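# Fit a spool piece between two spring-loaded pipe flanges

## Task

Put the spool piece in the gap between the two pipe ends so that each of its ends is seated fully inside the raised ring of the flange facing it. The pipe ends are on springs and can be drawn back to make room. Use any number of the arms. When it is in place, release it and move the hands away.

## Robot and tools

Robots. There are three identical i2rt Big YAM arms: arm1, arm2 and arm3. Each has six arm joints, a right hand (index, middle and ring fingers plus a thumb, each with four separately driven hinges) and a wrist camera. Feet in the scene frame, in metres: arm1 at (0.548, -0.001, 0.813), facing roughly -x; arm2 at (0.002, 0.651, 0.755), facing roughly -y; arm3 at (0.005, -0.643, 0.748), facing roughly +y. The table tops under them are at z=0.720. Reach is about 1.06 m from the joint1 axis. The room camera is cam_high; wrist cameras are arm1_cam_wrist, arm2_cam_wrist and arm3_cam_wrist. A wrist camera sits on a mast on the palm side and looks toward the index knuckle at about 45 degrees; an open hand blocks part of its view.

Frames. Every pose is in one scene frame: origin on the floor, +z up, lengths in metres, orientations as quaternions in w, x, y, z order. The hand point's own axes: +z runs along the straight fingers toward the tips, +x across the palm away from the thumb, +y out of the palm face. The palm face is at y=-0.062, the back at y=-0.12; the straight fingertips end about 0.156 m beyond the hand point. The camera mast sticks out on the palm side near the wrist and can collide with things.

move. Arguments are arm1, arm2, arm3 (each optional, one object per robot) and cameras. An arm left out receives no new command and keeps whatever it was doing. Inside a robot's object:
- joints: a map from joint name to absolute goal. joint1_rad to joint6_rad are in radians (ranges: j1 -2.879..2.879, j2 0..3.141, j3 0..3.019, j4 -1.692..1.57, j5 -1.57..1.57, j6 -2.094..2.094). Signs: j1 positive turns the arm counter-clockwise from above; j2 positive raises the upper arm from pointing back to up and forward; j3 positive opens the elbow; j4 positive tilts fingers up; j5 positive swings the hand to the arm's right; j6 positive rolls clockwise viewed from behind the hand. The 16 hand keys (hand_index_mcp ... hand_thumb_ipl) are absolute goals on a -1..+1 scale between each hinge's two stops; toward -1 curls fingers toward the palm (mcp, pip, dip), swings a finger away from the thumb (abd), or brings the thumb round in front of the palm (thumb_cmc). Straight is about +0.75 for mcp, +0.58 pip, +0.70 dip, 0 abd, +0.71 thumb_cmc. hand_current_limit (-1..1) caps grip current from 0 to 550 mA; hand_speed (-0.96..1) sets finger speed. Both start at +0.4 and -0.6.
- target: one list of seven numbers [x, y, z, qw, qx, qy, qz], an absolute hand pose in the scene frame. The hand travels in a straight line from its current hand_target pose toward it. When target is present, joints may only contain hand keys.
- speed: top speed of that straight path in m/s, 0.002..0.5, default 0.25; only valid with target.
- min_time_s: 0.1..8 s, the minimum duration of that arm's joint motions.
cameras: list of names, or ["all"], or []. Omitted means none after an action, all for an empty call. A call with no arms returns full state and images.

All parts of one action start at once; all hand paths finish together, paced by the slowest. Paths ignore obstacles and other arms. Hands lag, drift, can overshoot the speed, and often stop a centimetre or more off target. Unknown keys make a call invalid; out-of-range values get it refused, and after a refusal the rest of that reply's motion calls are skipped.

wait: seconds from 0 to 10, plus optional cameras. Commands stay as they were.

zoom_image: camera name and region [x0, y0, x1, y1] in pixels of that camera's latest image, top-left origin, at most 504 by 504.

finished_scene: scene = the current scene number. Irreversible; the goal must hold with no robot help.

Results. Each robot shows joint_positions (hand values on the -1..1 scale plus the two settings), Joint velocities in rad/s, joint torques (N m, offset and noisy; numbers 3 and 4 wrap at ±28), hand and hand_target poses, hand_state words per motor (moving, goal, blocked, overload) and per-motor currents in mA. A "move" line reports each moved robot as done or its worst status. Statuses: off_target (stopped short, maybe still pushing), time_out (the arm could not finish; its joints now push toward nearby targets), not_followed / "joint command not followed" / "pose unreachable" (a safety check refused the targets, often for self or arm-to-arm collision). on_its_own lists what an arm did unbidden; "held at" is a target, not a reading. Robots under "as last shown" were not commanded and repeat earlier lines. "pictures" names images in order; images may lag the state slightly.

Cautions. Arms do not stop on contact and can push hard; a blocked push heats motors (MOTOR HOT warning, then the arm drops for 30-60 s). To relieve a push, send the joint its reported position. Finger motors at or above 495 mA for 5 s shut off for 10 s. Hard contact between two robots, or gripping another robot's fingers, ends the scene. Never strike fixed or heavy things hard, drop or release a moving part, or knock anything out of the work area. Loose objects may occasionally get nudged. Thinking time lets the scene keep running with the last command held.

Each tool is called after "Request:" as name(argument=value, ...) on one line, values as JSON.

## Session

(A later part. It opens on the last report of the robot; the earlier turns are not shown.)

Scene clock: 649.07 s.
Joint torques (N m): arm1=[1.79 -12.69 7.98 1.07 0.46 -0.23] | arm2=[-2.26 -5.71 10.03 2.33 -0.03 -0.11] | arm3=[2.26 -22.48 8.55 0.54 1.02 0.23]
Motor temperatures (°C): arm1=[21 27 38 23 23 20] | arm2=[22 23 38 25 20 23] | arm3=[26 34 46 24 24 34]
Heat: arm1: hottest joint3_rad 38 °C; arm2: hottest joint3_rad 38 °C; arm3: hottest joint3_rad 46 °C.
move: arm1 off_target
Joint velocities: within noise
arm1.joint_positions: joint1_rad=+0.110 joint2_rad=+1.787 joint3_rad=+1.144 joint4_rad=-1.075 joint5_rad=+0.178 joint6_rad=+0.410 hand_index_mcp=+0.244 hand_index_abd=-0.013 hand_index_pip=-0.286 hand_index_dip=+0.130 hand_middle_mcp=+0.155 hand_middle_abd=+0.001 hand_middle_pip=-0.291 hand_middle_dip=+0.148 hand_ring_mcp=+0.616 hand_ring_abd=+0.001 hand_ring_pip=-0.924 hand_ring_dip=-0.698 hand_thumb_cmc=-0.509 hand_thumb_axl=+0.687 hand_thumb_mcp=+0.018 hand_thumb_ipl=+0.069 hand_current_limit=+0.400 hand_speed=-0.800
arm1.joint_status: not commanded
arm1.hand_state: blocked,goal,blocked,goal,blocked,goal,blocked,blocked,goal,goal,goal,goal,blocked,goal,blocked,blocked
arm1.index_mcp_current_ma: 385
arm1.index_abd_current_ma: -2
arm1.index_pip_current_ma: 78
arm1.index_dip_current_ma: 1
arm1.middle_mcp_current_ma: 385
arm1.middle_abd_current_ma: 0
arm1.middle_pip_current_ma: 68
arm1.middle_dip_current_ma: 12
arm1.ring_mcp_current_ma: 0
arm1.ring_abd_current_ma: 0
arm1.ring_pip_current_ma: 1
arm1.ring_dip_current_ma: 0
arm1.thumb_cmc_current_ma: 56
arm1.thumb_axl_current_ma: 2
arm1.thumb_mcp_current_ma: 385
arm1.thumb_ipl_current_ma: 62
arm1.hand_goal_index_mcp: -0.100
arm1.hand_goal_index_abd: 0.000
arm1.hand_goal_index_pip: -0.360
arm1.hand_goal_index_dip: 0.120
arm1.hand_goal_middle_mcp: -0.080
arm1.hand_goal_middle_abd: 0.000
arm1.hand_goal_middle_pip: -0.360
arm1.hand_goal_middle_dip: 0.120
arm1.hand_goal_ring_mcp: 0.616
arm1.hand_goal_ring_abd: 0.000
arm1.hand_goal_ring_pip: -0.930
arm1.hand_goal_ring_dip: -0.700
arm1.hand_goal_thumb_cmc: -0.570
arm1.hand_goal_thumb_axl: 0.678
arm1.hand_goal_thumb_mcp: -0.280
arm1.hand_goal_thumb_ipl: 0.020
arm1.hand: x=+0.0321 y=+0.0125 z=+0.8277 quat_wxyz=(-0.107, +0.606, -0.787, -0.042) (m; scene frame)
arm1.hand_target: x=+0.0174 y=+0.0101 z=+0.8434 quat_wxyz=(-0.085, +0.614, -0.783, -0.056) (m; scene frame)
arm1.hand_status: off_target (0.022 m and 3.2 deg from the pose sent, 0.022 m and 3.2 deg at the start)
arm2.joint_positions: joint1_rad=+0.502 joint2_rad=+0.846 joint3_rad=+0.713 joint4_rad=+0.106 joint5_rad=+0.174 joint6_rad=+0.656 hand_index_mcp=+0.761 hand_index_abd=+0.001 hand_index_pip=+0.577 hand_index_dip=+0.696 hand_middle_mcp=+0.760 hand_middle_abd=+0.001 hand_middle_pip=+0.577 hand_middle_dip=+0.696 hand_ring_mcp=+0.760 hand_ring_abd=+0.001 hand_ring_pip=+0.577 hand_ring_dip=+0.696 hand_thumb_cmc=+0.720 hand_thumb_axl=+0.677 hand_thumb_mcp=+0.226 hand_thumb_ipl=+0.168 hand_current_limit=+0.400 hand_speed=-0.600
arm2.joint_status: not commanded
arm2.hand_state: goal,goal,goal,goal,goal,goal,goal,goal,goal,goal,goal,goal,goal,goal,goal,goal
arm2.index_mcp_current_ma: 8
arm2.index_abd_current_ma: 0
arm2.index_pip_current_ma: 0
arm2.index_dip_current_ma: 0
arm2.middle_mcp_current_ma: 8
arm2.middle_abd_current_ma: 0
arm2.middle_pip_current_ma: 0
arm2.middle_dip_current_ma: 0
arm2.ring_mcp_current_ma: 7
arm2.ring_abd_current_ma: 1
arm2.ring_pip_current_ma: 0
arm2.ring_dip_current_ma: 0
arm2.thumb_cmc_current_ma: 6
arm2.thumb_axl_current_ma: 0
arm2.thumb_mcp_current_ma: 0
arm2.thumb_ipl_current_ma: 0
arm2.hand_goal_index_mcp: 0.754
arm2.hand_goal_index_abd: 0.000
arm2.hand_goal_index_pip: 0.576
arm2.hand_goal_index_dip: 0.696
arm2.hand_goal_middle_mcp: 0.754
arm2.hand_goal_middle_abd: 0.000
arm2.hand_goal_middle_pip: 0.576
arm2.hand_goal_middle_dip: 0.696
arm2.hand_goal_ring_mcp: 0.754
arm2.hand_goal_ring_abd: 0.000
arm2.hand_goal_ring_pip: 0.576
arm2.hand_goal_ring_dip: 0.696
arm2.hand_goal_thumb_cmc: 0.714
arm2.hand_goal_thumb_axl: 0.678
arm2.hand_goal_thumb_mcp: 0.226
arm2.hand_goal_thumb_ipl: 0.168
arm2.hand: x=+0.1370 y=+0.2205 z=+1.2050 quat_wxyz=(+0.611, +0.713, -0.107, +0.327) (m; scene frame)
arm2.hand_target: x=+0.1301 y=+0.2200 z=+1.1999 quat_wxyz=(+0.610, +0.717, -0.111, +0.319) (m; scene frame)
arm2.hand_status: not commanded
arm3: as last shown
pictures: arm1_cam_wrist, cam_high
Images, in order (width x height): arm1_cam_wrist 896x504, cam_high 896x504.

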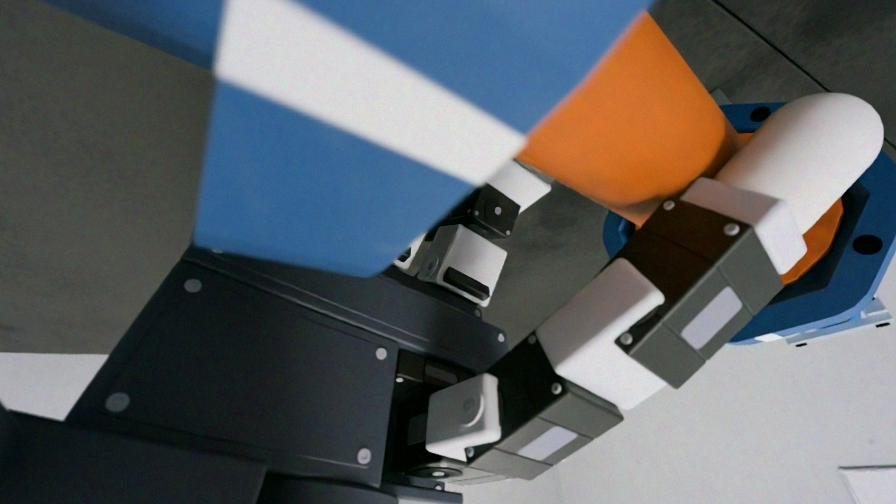

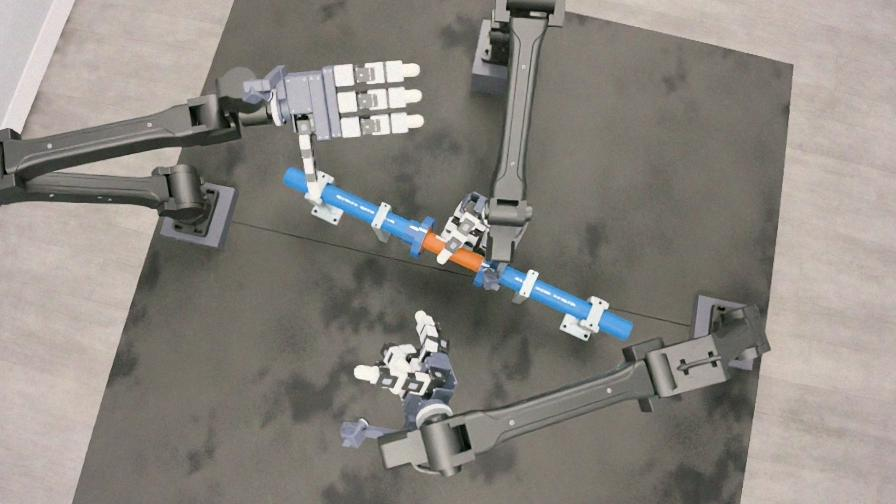

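Request:
move(arm1={"joints": {"hand_speed": -0.92, "hand_index_mcp": 0.4, "hand_middle_mcp": 0.36, "hand_thumb_mcp": 0.06, "hand_index_pip": -0.299, "hand_middle_pip": -0.299, "hand_thumb_ipl": 0.06}}, cameras=["arm1_cam_wrist", "cam_high", "arm2_cam_wrist"])

Request:
zoom_image(camera="arm1_cam_wrist", region=[590, 80, 896, 350])

Request:
zoom_image(camera="cam_high", region=[400, 205, 510, 295])

Scene clock: 651.67 s.
Joint torques (N m): arm1=[1.79 -12.45 8.01 0.69 0.38 -0.09] | arm2=[-2.32 -5.77 10.04 2.3 -0.02 -0.1] | arm3=[2.37 -22.24 8.58 0.47 1.03 0.23]
Motor temperatures (°C): arm1=[21 27 38 23 23 20] | arm2=[22 23 38 25 20 23] | arm3=[26 34 45 23 24 34]
Heat: arm1: hottest joint3_rad 38 °C; arm2: hottest joint3_rad 38 °C; arm3: hottest joint3_rad 45 °C.
move: arm1 done
Joint velocities: within noise
arm1.joint_positions: joint1_rad=+0.110 joint2_rad=+1.781 joint3_rad=+1.144 joint4_rad=-1.066 joint5_rad=+0.180 joint6_rad=+0.398 hand_index_mcp=+0.401 hand_index_abd=-0.005 hand_index_pip=-0.290 hand_index_dip=+0.123 hand_middle_mcp=+0.362 hand_middle_abd=+0.001 hand_middle_pip=-0.291 hand_middle_dip=+0.123 hand_ring_mcp=+0.616 hand_ring_abd=+0.001 hand_ring_pip=-0.924 hand_ring_dip=-0.698 hand_thumb_cmc=-0.570 hand_thumb_axl=+0.680 hand_thumb_mcp=+0.051 hand_thumb_ipl=+0.061 hand_current_limit=+0.400 hand_speed=-0.920
arm1.joint_status: all done
arm1.hand_state: goal,goal,goal,goal,goal,goal,goal,goal,goal,goal,goal,goal,goal,goal,goal,goal
arm1.index_mcp_current_ma: 0
arm1.index_abd_current_ma: 0
arm1.index_pip_current_ma: 1
arm1.index_dip_current_ma: 0
arm1.middle_mcp_current_ma: 0
arm1.middle_abd_current_ma: 0
arm1.middle_pip_current_ma: 1
arm1.middle_dip_current_ma: 0
arm1.ring_mcp_current_ma: 0
arm1.ring_abd_current_ma: 0
arm1.ring_pip_current_ma: 1
arm1.ring_dip_current_ma: 0
arm1.thumb_cmc_current_ma: 0
arm1.thumb_axl_current_ma: 0
arm1.thumb_mcp_current_ma: -2
arm1.thumb_ipl_current_ma: 0
arm1.hand_goal_index_mcp: 0.400
arm1.hand_goal_index_abd: 0.000
arm1.hand_goal_index_pip: -0.298
arm1.hand_goal_index_dip: 0.120
arm1.hand_goal_middle_mcp: 0.360
arm1.hand_goal_middle_abd: 0.000
arm1.hand_goal_middle_pip: -0.298
arm1.hand_goal_middle_dip: 0.120
arm1.hand_goal_ring_mcp: 0.616
arm1.hand_goal_ring_abd: 0.000
arm1.hand_goal_ring_pip: -0.930
arm1.hand_goal_ring_dip: -0.700
arm1.hand_goal_thumb_cmc: -0.570
arm1.hand_goal_thumb_axl: 0.678
arm1.hand_goal_thumb_mcp: 0.060
arm1.hand_goal_thumb_ipl: 0.060
arm1.on_its_own: hand_middle_dip moved -0.025 to your old target +0.120
arm1.hand: x=+0.0288 y=+0.0115 z=+0.8305 quat_wxyz=(-0.102, +0.611, -0.784, -0.046) (m; scene frame)
arm1.hand_target: x=+0.0174 y=+0.0101 z=+0.8434 quat_wxyz=(-0.085, +0.614, -0.783, -0.056) (m; scene frame)
arm1.hand_status: not commanded
arm2, arm3: as last shown
pictures: arm1_cam_wrist, arm2_cam_wrist, cam_high
Images, in order (width x height): arm1_cam_wrist 896x504, arm2_cam_wrist 896x504, cam_high 896x504.

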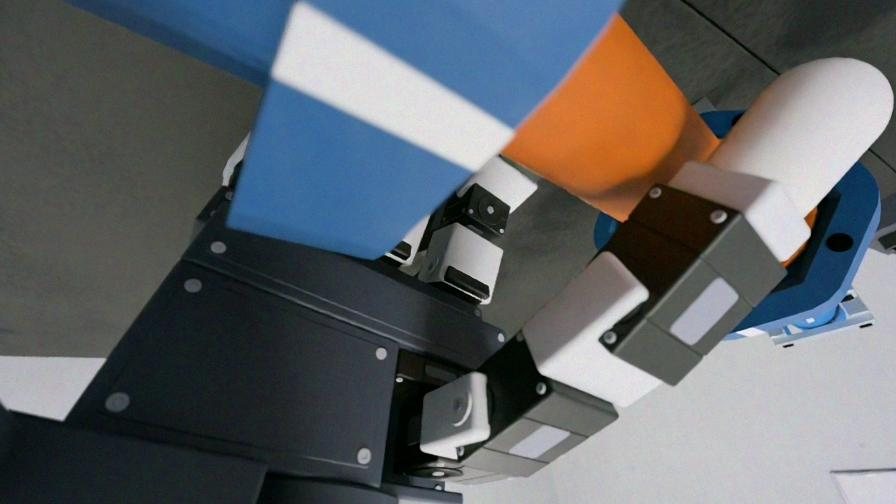

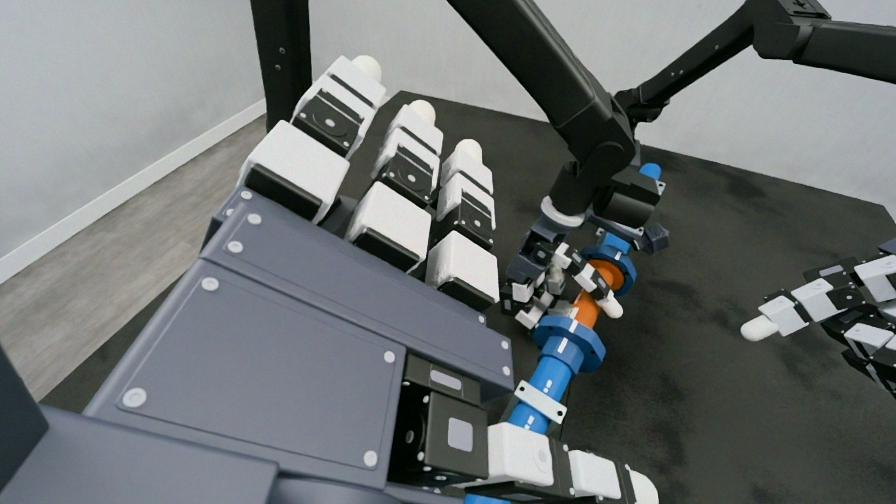

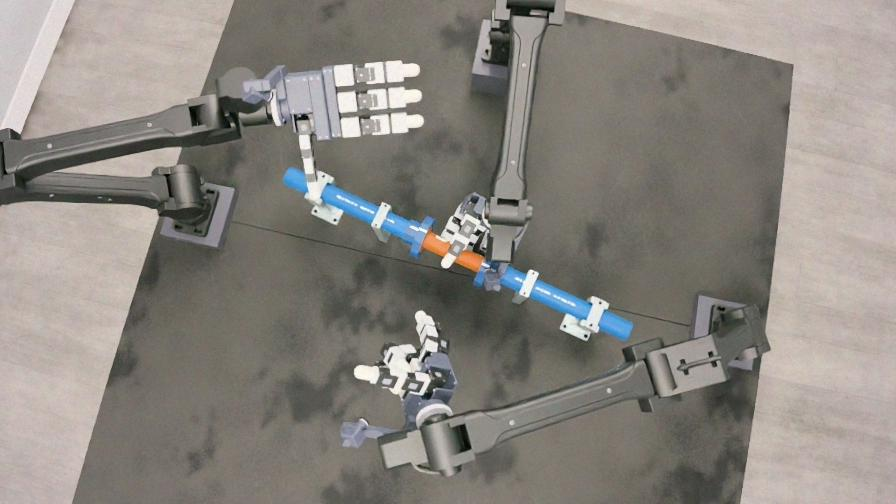

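Scaled by 1.647 from the camera's 896x504 image, which has a finer 1280x720 frame.

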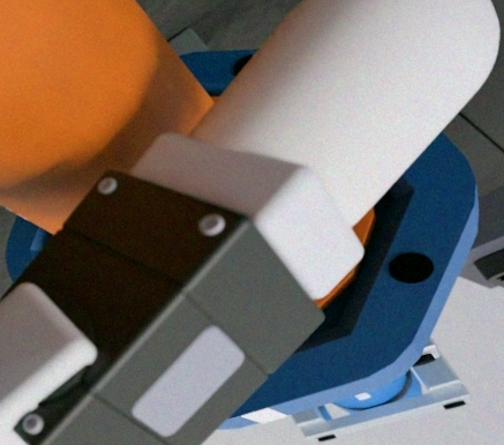

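Scaled by 4.582 from the camera's 896x504 image, which has a finer 1280x720 frame.

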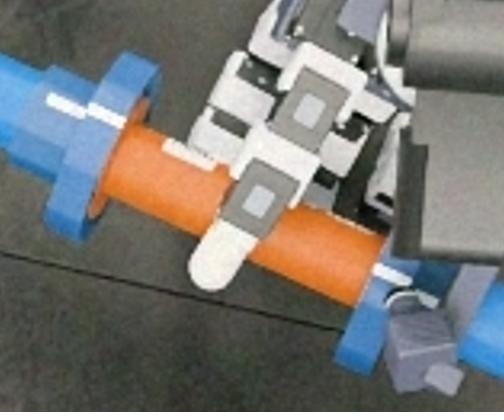

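Request:
move(arm1={"joints": {"hand_speed": -0.85, "hand_index_mcp": 1.0, "hand_middle_mcp": 1.0, "hand_thumb_mcp": 0.2, "hand_thumb_ipl": 0.1}}, cameras=["arm1_cam_wrist", "cam_high", "arm2_cam_wrist"])

Request:
zoom_image(camera="arm2_cam_wrist", region=[490, 220, 690, 400])

Scene clock: 656.00 s.
Joint torques (N m): arm1=[1.79 -12.22 7.98 0.62 0.34 -0.12] | arm2=[-2.2 -5.71 10.03 2.35 -0.02 -0.11] | arm3=[2.2 -22.24 8.58 0.38 1.01 0.2]
Motor temperatures (°C): arm1=[21 27 38 23 23 20] | arm2=[22 23 38 25 20 23] | arm3=[26 35 44 23 24 33]
Heat: arm1: hottest joint3_rad 38 °C; arm2: hottest joint3_rad 38 °C; arm3: hottest joint3_rad 44 °C.
move: arm1 done
Joint velocities: within noise
arm1.joint_positions: joint1_rad=+0.110 joint2_rad=+1.781 joint3_rad=+1.144 joint4_rad=-1.066 joint5_rad=+0.181 joint6_rad=+0.398 hand_index_mcp=+0.994 hand_index_abd=-0.005 hand_index_pip=-0.292 hand_index_dip=+0.123 hand_middle_mcp=+0.993 hand_middle_abd=+0.001 hand_middle_pip=-0.293 hand_middle_dip=+0.123 hand_ring_mcp=+0.616 hand_ring_abd=+0.001 hand_ring_pip=-0.924 hand_ring_dip=-0.698 hand_thumb_cmc=-0.570 hand_thumb_axl=+0.680 hand_thumb_mcp=+0.190 hand_thumb_ipl=+0.096 hand_current_limit=+0.400 hand_speed=-0.850
arm1.joint_status: all done
arm1.hand_state: goal,goal,goal,goal,goal,goal,goal,goal,goal,goal,goal,goal,goal,goal,goal,goal
arm1.index_mcp_current_ma: -1
arm1.index_abd_current_ma: 0
arm1.index_pip_current_ma: 1
arm1.index_dip_current_ma: 0
arm1.middle_mcp_current_ma: -1
arm1.middle_abd_current_ma: 0
arm1.middle_pip_current_ma: 0
arm1.middle_dip_current_ma: 0
arm1.ring_mcp_current_ma: 0
arm1.ring_abd_current_ma: 0
arm1.ring_pip_current_ma: 1
arm1.ring_dip_current_ma: 0
arm1.thumb_cmc_current_ma: 0
arm1.thumb_axl_current_ma: 0
arm1.thumb_mcp_current_ma: -2
arm1.thumb_ipl_current_ma: 0
arm1.hand_goal_index_mcp: 1.000
arm1.hand_goal_index_abd: 0.000
arm1.hand_goal_index_pip: -0.298
arm1.hand_goal_index_dip: 0.120
arm1.hand_goal_middle_mcp: 1.000
arm1.hand_goal_middle_abd: 0.000
arm1.hand_goal_middle_pip: -0.298
arm1.hand_goal_middle_dip: 0.120
arm1.hand_goal_ring_mcp: 0.616
arm1.hand_goal_ring_abd: 0.000
arm1.hand_goal_ring_pip: -0.930
arm1.hand_goal_ring_dip: -0.700
arm1.hand_goal_thumb_cmc: -0.570
arm1.hand_goal_thumb_axl: 0.678
arm1.hand_goal_thumb_mcp: 0.200
arm1.hand_goal_thumb_ipl: 0.100
arm1.hand: x=+0.0288 y=+0.0115 z=+0.8306 quat_wxyz=(-0.102, +0.611, -0.784, -0.046) (m; scene frame)
arm1.hand_target: x=+0.0174 y=+0.0101 z=+0.8435 quat_wxyz=(-0.085, +0.614, -0.783, -0.056) (m; scene frame)
arm1.hand_status: not commanded
arm2, arm3: as last shown
pictures: arm1_cam_wrist, arm2_cam_wrist, cam_high
Images, in order (width x height): arm1_cam_wrist 896x504, arm2_cam_wrist 896x504, cam_high 896x504.

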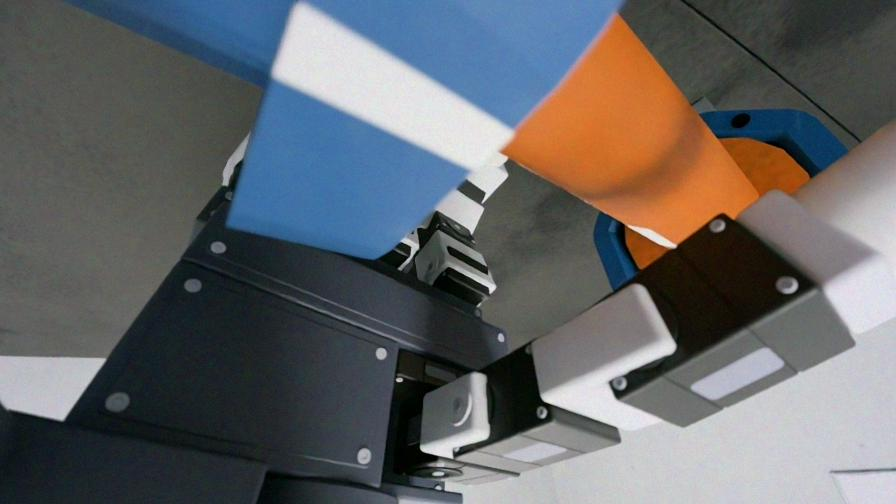

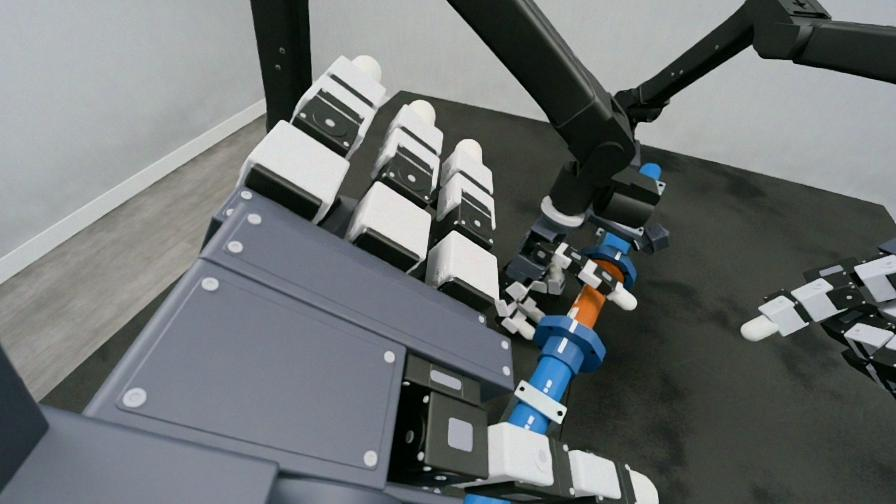

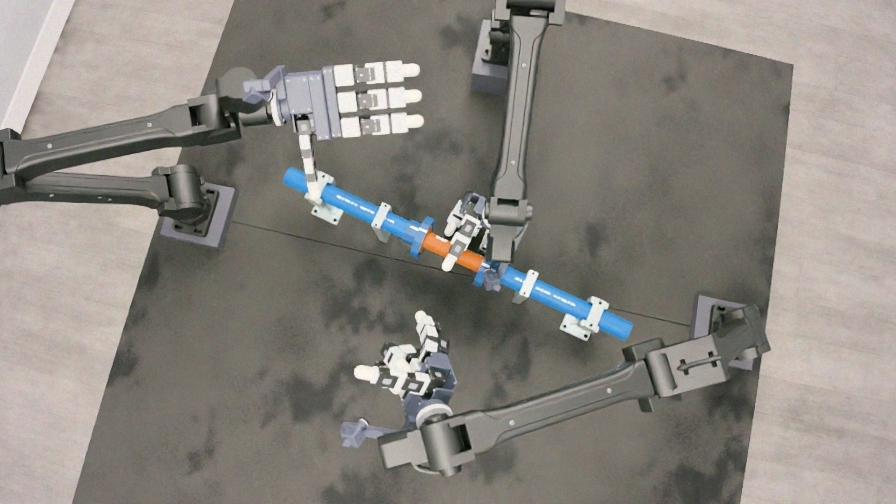

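Scaled by 2.520 from the camera's 896x504 image, which has a finer 1280x720 frame.

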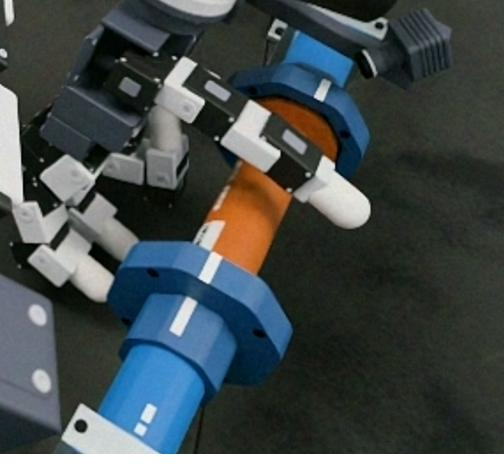

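Request:
move(arm1={"target": [0.11, -0.005, 0.89, -0.085, 0.614, -0.783, -0.056], "speed": 0.06}, cameras=["arm1_cam_wrist", "cam_high", "arm2_cam_wrist"])

Request:
zoom_image(camera="arm2_cam_wrist", region=[490, 220, 690, 400])

Scene clock: 659.70 s.
Joint torques (N m): arm1=[2.32 -9.05 6.49 -0.25 0.21 0.1] | arm2=[-2.14 -5.77 10.04 2.32 -0.03 -0.11] | arm3=[1.79 -22.36 8.57 0.34 1 0.21]
Motor temperatures (°C): arm1=[21 28 37 23 23 20] | arm2=[22 23 38 25 20 23] | arm3=[26 35 44 23 24 33]
Heat: arm1: hottest joint3_rad 37 °C; arm2: hottest joint3_rad 38 °C; arm3: hottest joint3_rad 44 °C.
move: arm1 done
Joint velocities: within noise
arm1.joint_positions: joint1_rad=+0.174 joint2_rad=+1.505 joint3_rad=+0.964 joint4_rad=-1.124 joint5_rad=+0.177 joint6_rad=+0.450 hand_index_mcp=+0.995 hand_index_abd=-0.005 hand_index_pip=-0.292 hand_index_dip=+0.123 hand_middle_mcp=+0.994 hand_middle_abd=+0.001 hand_middle_pip=-0.293 hand_middle_dip=+0.123 hand_ring_mcp=+0.616 hand_ring_abd=+0.001 hand_ring_pip=-0.924 hand_ring_dip=-0.698 hand_thumb_cmc=-0.570 hand_thumb_axl=+0.680 hand_thumb_mcp=+0.190 hand_thumb_ipl=+0.096 hand_current_limit=+0.400 hand_speed=-0.850
arm1.joint_status: not commanded
arm1.hand_state: goal,goal,goal,goal,goal,goal,goal,goal,goal,goal,goal,goal,goal,goal,goal,goal
arm1.index_mcp_current_ma: 0
arm1.index_abd_current_ma: 0
arm1.index_pip_current_ma: 0
arm1.index_dip_current_ma: 0
arm1.middle_mcp_current_ma: -1
arm1.middle_abd_current_ma: 0
arm1.middle_pip_current_ma: 0
arm1.middle_dip_current_ma: 0
arm1.ring_mcp_current_ma: 0
arm1.ring_abd_current_ma: 0
arm1.ring_pip_current_ma: 1
arm1.ring_dip_current_ma: 0
arm1.thumb_cmc_current_ma: 0
arm1.thumb_axl_current_ma: 0
arm1.thumb_mcp_current_ma: -2
arm1.thumb_ipl_current_ma: 0
arm1.hand_goal_index_mcp: 1.000
arm1.hand_goal_index_abd: 0.000
arm1.hand_goal_index_pip: -0.298
arm1.hand_goal_index_dip: 0.120
arm1.hand_goal_middle_mcp: 1.000
arm1.hand_goal_middle_abd: 0.000
arm1.hand_goal_middle_pip: -0.298
arm1.hand_goal_middle_dip: 0.120
arm1.hand_goal_ring_mcp: 0.616
arm1.hand_goal_ring_abd: 0.000
arm1.hand_goal_ring_pip: -0.930
arm1.hand_goal_ring_dip: -0.700
arm1.hand_goal_thumb_cmc: -0.570
arm1.hand_goal_thumb_axl: 0.678
arm1.hand_goal_thumb_mcp: 0.200
arm1.hand_goal_thumb_ipl: 0.100
arm1.hand: x=+0.1027 y=-0.0036 z=+0.8894 quat_wxyz=(-0.081, +0.615, -0.782, -0.058) (m; scene frame)
arm1.hand_target: x=+0.1099 y=-0.0050 z=+0.8899 quat_wxyz=(-0.085, +0.614, -0.783, -0.056) (m; scene frame)
arm1.hand_status: done (0.007 m and 0.5 deg from the pose sent, 0.102 m and 2.3 deg at the start)
arm2, arm3: as last shown
pictures: arm1_cam_wrist, arm2_cam_wrist, cam_high
Images, in order (width x height): arm1_cam_wrist 896x504, arm2_cam_wrist 896x504, cam_high 896x504.

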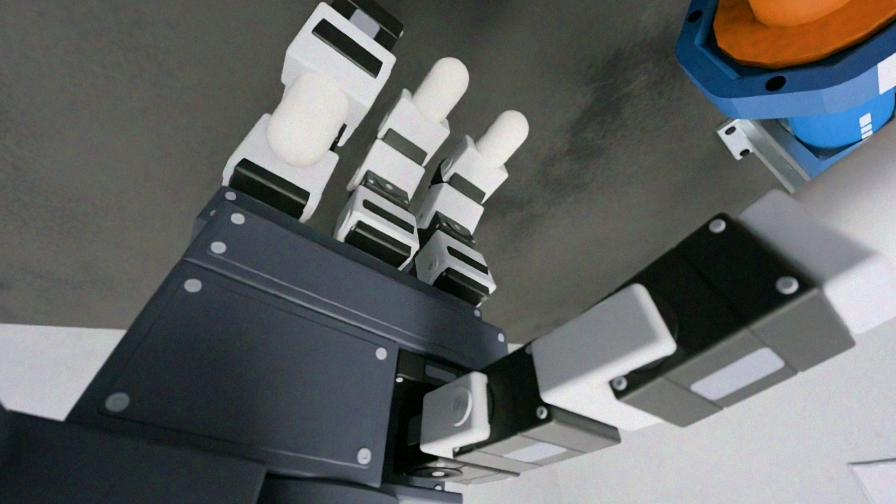

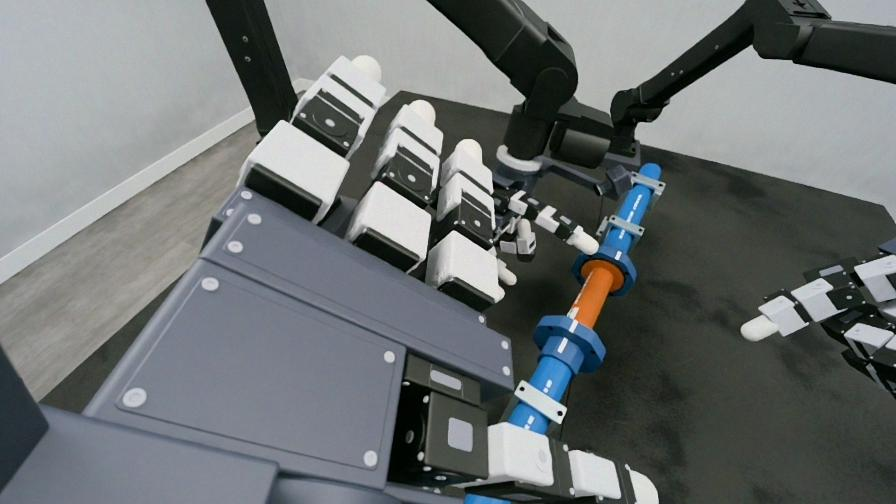

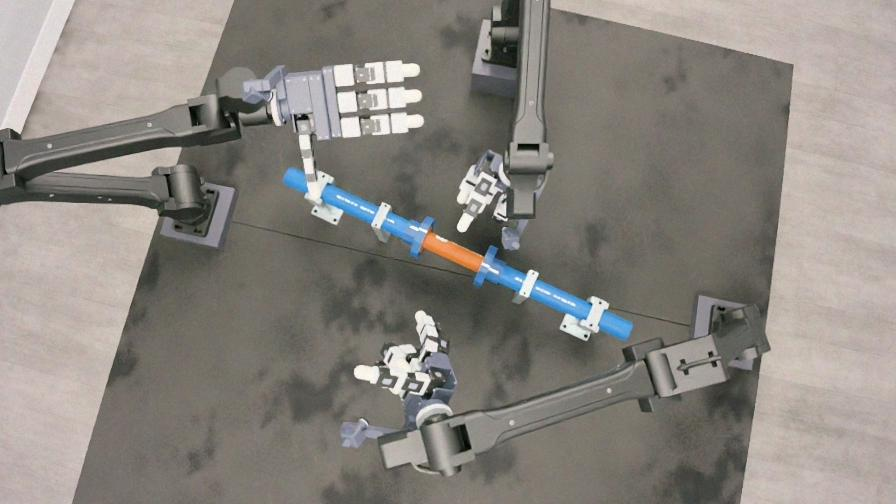

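Scaled by 2.520 from the camera's 896x504 image, which has a finer 1280x720 frame.

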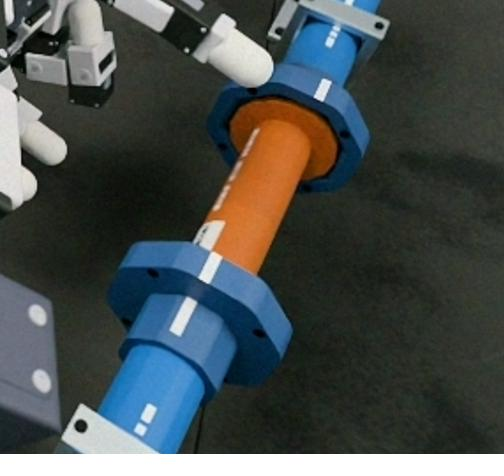

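Request:
move(arm1={"target": [0.18, -0.02, 0.95, -0.085, 0.614, -0.783, -0.056], "speed": 0.15}, cameras=["all"])

Request:
zoom_image(camera="arm2_cam_wrist", region=[560, 235, 650, 305])

Request:
zoom_image(camera="cam_high", region=[400, 205, 510, 295])

Request:
zoom_image(camera="arm3_cam_wrist", region=[440, 60, 640, 260])

Request:
zoom_image(camera="arm1_cam_wrist", region=[640, 0, 896, 200])

Scene clock: 662.13 s.
Joint torques (N m): arm1=[2.37 -6.42 7.24 -0.32 0.21 0.11] | arm2=[-2.26 -5.77 10 2.36 -0.03 -0.11] | arm3=[2.26 -22.42 8.66 0.44 0.99 0.21]
Motor temperatures (°C): arm1=[21 28 37 23 23 20] | arm2=[22 23 38 25 20 23] | arm3=[26 35 43 23 24 33]
Heat: arm1: hottest joint3_rad 37 °C; arm2: hottest joint3_rad 38 °C; arm3: hottest joint3_rad 43 °C.
move: arm1 done
Joint velocities: within noise
arm1.joint_positions: joint1_rad=+0.267 joint2_rad=+1.259 joint3_rad=+0.903 joint4_rad=-1.320 joint5_rad=+0.166 joint6_rad=+0.544 hand_index_mcp=+0.995 hand_index_abd=-0.005 hand_index_pip=-0.292 hand_index_dip=+0.123 hand_middle_mcp=+0.995 hand_middle_abd=+0.001 hand_middle_pip=-0.293 hand_middle_dip=+0.123 hand_ring_mcp=+0.616 hand_ring_abd=+0.001 hand_ring_pip=-0.924 hand_ring_dip=-0.698 hand_thumb_cmc=-0.570 hand_thumb_axl=+0.680 hand_thumb_mcp=+0.190 hand_thumb_ipl=+0.096 hand_current_limit=+0.400 hand_speed=-0.850
arm1.joint_status: not commanded
arm1.hand_state: goal,goal,goal,goal,goal,goal,goal,goal,goal,goal,goal,goal,goal,goal,goal,goal
arm1.index_mcp_current_ma: 0
arm1.index_abd_current_ma: 0
arm1.index_pip_current_ma: 0
arm1.index_dip_current_ma: 0
arm1.middle_mcp_current_ma: 0
arm1.middle_abd_current_ma: 0
arm1.middle_pip_current_ma: 0
arm1.middle_dip_current_ma: 0
arm1.ring_mcp_current_ma: 0
arm1.ring_abd_current_ma: 0
arm1.ring_pip_current_ma: 1
arm1.ring_dip_current_ma: 0
arm1.thumb_cmc_current_ma: 0
arm1.thumb_axl_current_ma: 0
arm1.thumb_mcp_current_ma: -2
arm1.thumb_ipl_current_ma: 0
arm1.hand_goal_index_mcp: 1.000
arm1.hand_goal_index_abd: 0.000
arm1.hand_goal_index_pip: -0.298
arm1.hand_goal_index_dip: 0.120
arm1.hand_goal_middle_mcp: 1.000
arm1.hand_goal_middle_abd: 0.000
arm1.hand_goal_middle_pip: -0.298
arm1.hand_goal_middle_dip: 0.120
arm1.hand_goal_ring_mcp: 0.616
arm1.hand_goal_ring_abd: 0.000
arm1.hand_goal_ring_pip: -0.930
arm1.hand_goal_ring_dip: -0.700
arm1.hand_goal_thumb_cmc: -0.570
arm1.hand_goal_thumb_axl: 0.678
arm1.hand_goal_thumb_mcp: 0.200
arm1.hand_goal_thumb_ipl: 0.100
arm1.hand: x=+0.1727 y=-0.0196 z=+0.9522 quat_wxyz=(-0.079, +0.615, -0.783, -0.059) (m; scene frame)
arm1.hand_target: x=+0.1799 y=-0.0198 z=+0.9500 quat_wxyz=(-0.085, +0.614, -0.783, -0.056) (m; scene frame)
arm1.hand_status: done (0.008 m and 0.8 deg from the pose sent, 0.100 m and 0.5 deg at the start)
arm2, arm3: as last shown
pictures: arm1_cam_wrist, arm2_cam_wrist, arm3_cam_wrist, cam_high
Images, in order (width x height): arm1_cam_wrist 896x504, arm2_cam_wrist 896x504, arm3_cam_wrist 896x504, cam_high 896x504.

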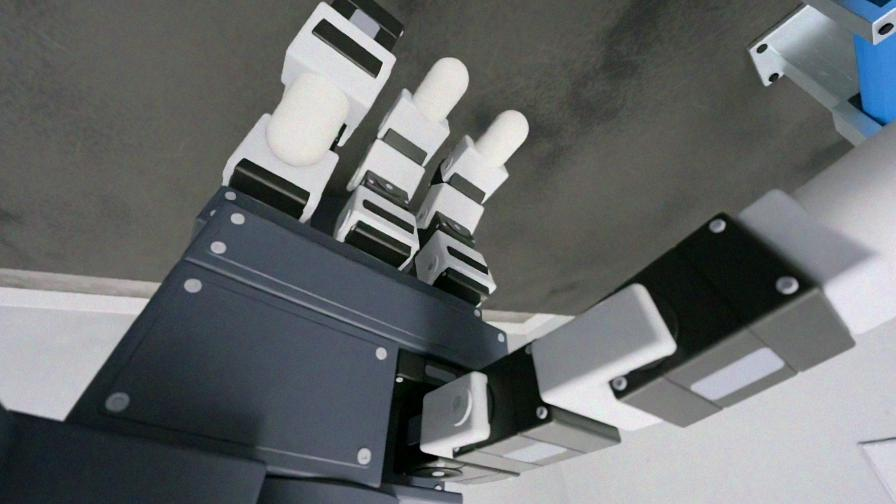

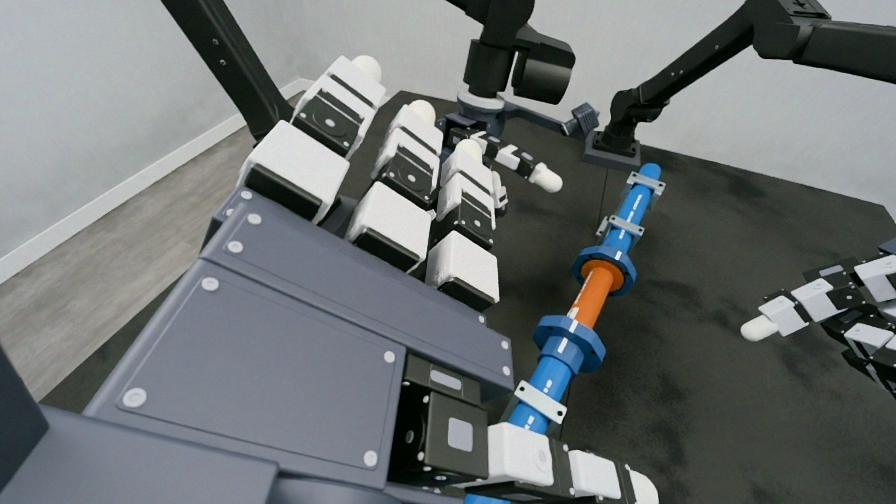

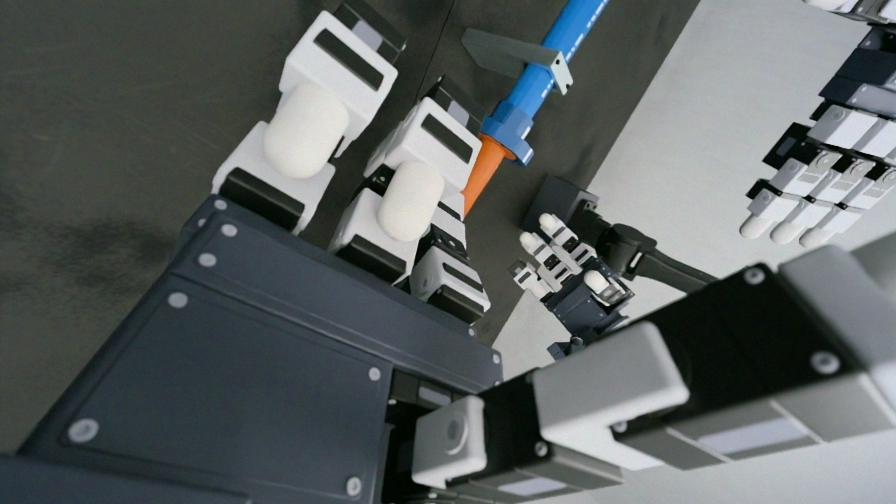

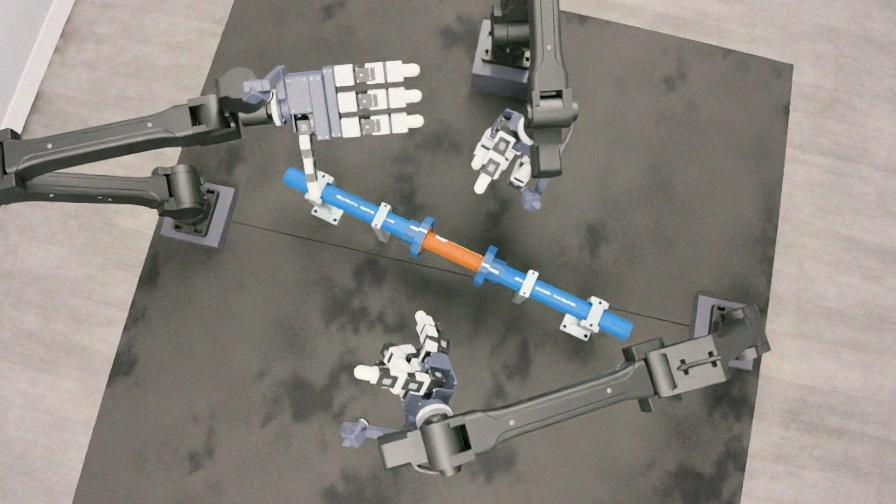

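Scaled by 5.600 from the camera's 896x504 image, which has a finer 1280x720 frame.

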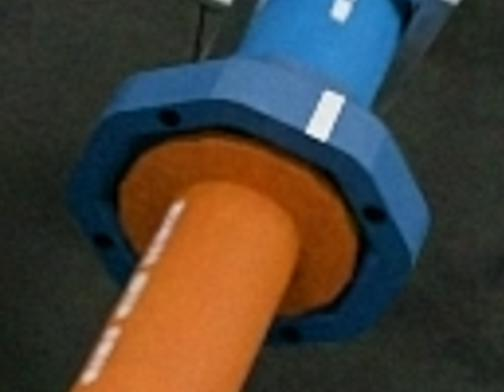

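Scaled by 4.582 from the camera's 896x504 image, which has a finer 1280x720 frame.

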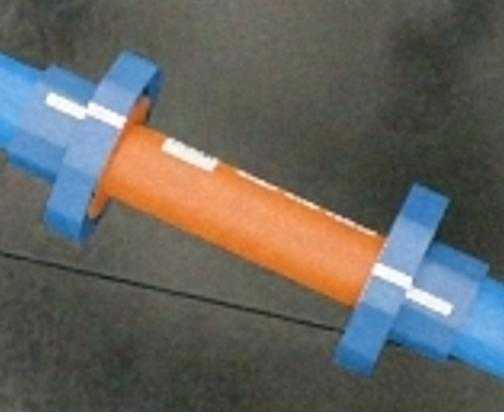

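Scaled by 2.520 from the camera's 896x504 image, which has a finer 1280x720 frame.

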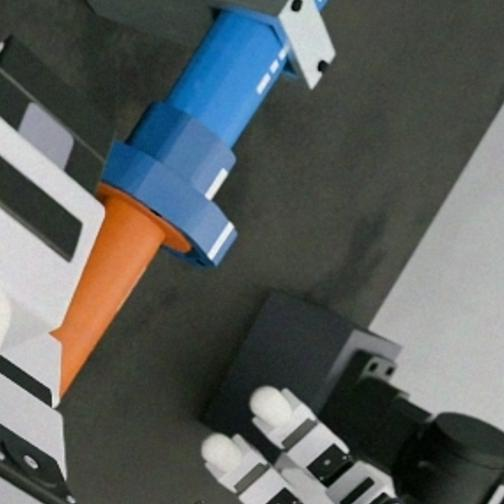

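Scaled by 1.969 from the camera's 896x504 image, which has a finer 1280x720 frame.

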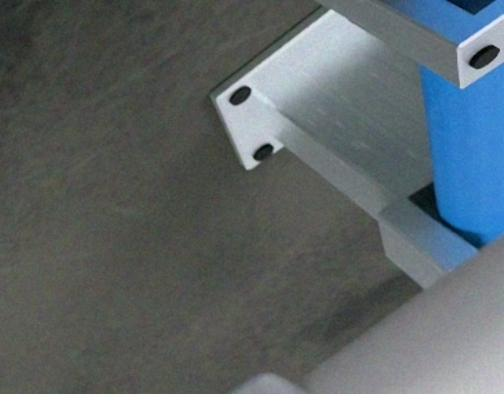

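Request:
zoom_image(camera="cam_high", region=[410, 213, 440, 257])

Request:
zoom_image(camera="cam_high", region=[466, 240, 506, 290])

Request:
zoom_image(camera="arm3_cam_wrist", region=[475, 90, 545, 180])

Request:
zoom_image(camera="arm2_cam_wrist", region=[575, 245, 635, 300])

Scaled by 11.455 from the camera's 896x504 image, which has a finer 1280x720 frame.

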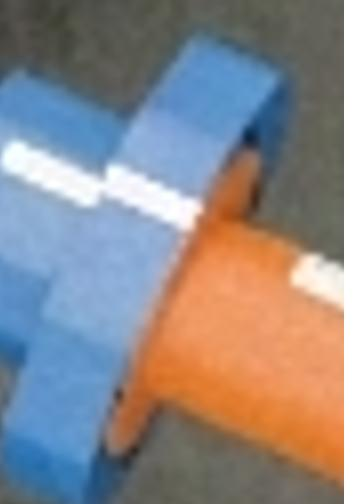

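Scaled by 10.080 from the camera's 896x504 image, which has a finer 1280x720 frame.

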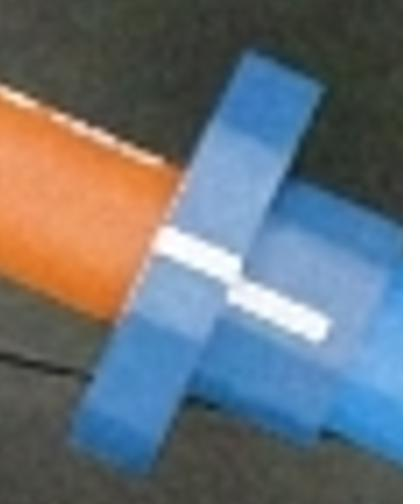

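Scaled by 5.600 from the camera's 896x504 image, which has a finer 1280x720 frame.

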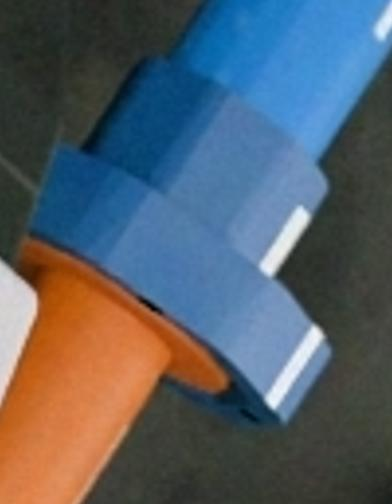

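Scaled by 8.400 from the camera's 896x504 image, which has a finer 1280x720 frame.

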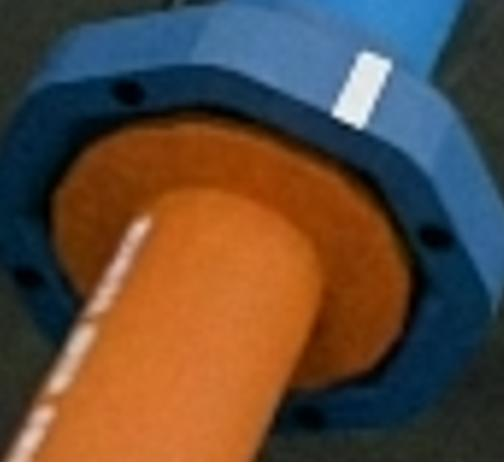

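Request:
move(arm1={"target": [0.11, 0.0, 0.89, -0.085, 0.614, -0.783, -0.056], "speed": 0.12}, cameras=["arm1_cam_wrist"])

Request:
zoom_image(camera="arm1_cam_wrist", region=[640, 0, 896, 200])

Scene clock: 668.17 s.
Joint torques (N m): arm1=[1.32 -7.3 10.76 0.64 0.32 -0.13] | arm2=[-2.2 -5.71 10.03 2.36 -0.03 -0.1] | arm3=[2.43 -22.3 8.69 0.43 1 0.21]
Motor temperatures (°C): arm1=[21 27 36 23 23 20] | arm2=[22 23 38 25 20 23] | arm3=[26 36 42 23 24 33]
Heat: arm1: hottest joint3_rad 36 °C; arm2: hottest joint3_rad 38 °C; arm3: hottest joint3_rad 42 °C.
move: arm1 off_target
Joint velocities: within noise
arm1.joint_positions: joint1_rad=+0.176 joint2_rad=+1.482 joint3_rad=+0.903 joint4_rad=-1.146 joint5_rad=+0.175 joint6_rad=+0.459 hand_index_mcp=+0.995 hand_index_abd=-0.005 hand_index_pip=-0.292 hand_index_dip=+0.123 hand_middle_mcp=+0.995 hand_middle_abd=+0.001 hand_middle_pip=-0.293 hand_middle_dip=+0.123 hand_ring_mcp=+0.616 hand_ring_abd=+0.001 hand_ring_pip=-0.924 hand_ring_dip=-0.698 hand_thumb_cmc=-0.570 hand_thumb_axl=+0.680 hand_thumb_mcp=+0.190 hand_thumb_ipl=+0.096 hand_current_limit=+0.400 hand_speed=-0.850
arm1.joint_status: not commanded
arm1.hand_state: goal,goal,goal,goal,goal,goal,goal,goal,goal,goal,goal,goal,goal,goal,goal,goal
arm1.index_mcp_current_ma: 0
arm1.index_abd_current_ma: 0
arm1.index_pip_current_ma: 0
arm1.index_dip_current_ma: 0
arm1.middle_mcp_current_ma: 0
arm1.middle_abd_current_ma: 0
arm1.middle_pip_current_ma: 0
arm1.middle_dip_current_ma: 0
arm1.ring_mcp_current_ma: 0
arm1.ring_abd_current_ma: 0
arm1.ring_pip_current_ma: 1
arm1.ring_dip_current_ma: 0
arm1.thumb_cmc_current_ma: 0
arm1.thumb_axl_current_ma: 0
arm1.thumb_mcp_current_ma: -2
arm1.thumb_ipl_current_ma: 0
arm1.hand_goal_index_mcp: 1.000
arm1.hand_goal_index_abd: 0.000
arm1.hand_goal_index_pip: -0.298
arm1.hand_goal_index_dip: 0.120
arm1.hand_goal_middle_mcp: 1.000
arm1.hand_goal_middle_abd: 0.000
arm1.hand_goal_middle_pip: -0.298
arm1.hand_goal_middle_dip: 0.120
arm1.hand_goal_ring_mcp: 0.616
arm1.hand_goal_ring_abd: 0.000
arm1.hand_goal_ring_pip: -0.930
arm1.hand_goal_ring_dip: -0.700
arm1.hand_goal_thumb_cmc: -0.570
arm1.hand_goal_thumb_axl: 0.678
arm1.hand_goal_thumb_mcp: 0.200
arm1.hand_goal_thumb_ipl: 0.100
arm1.hand: x=+0.1336 y=+0.0025 z=+0.8758 quat_wxyz=(-0.108, +0.613, -0.781, -0.045) (m; scene frame)
arm1.hand_target: x=+0.1111 y=+0.0001 z=+0.8907 quat_wxyz=(-0.085, +0.614, -0.783, -0.056) (m; scene frame)
arm1.hand_status: off_target (0.028 m and 2.9 deg from the pose sent, 0.090 m and 0.8 deg at the start)
arm2, arm3: as last shown
pictures: arm1_cam_wrist
Images, in order (width x height): arm1_cam_wrist 896x504.

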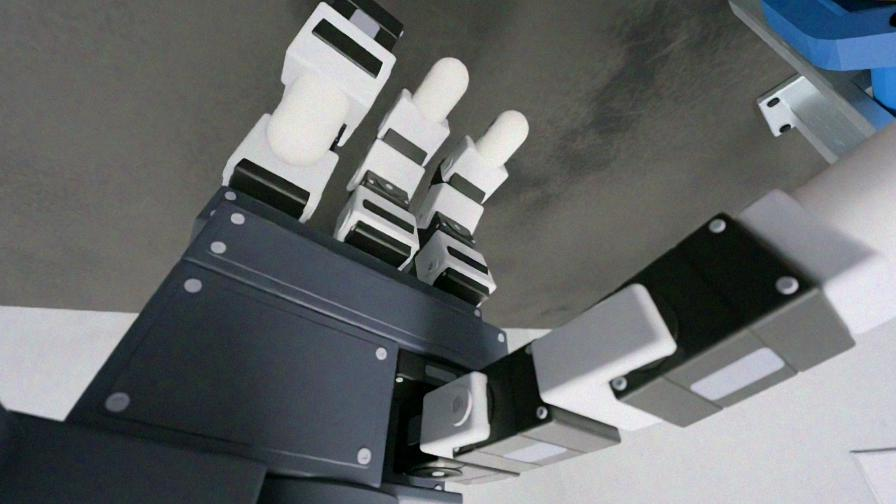

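Scaled by 1.969 from the camera's 896x504 image, which has a finer 1280x720 frame.

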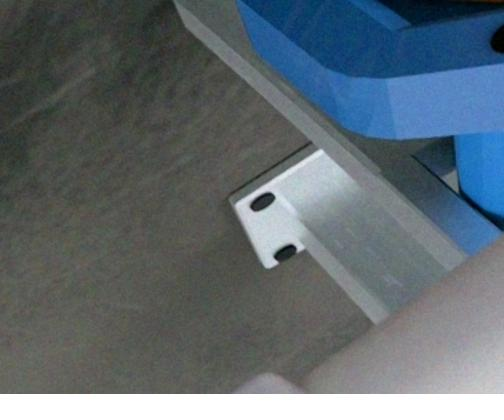

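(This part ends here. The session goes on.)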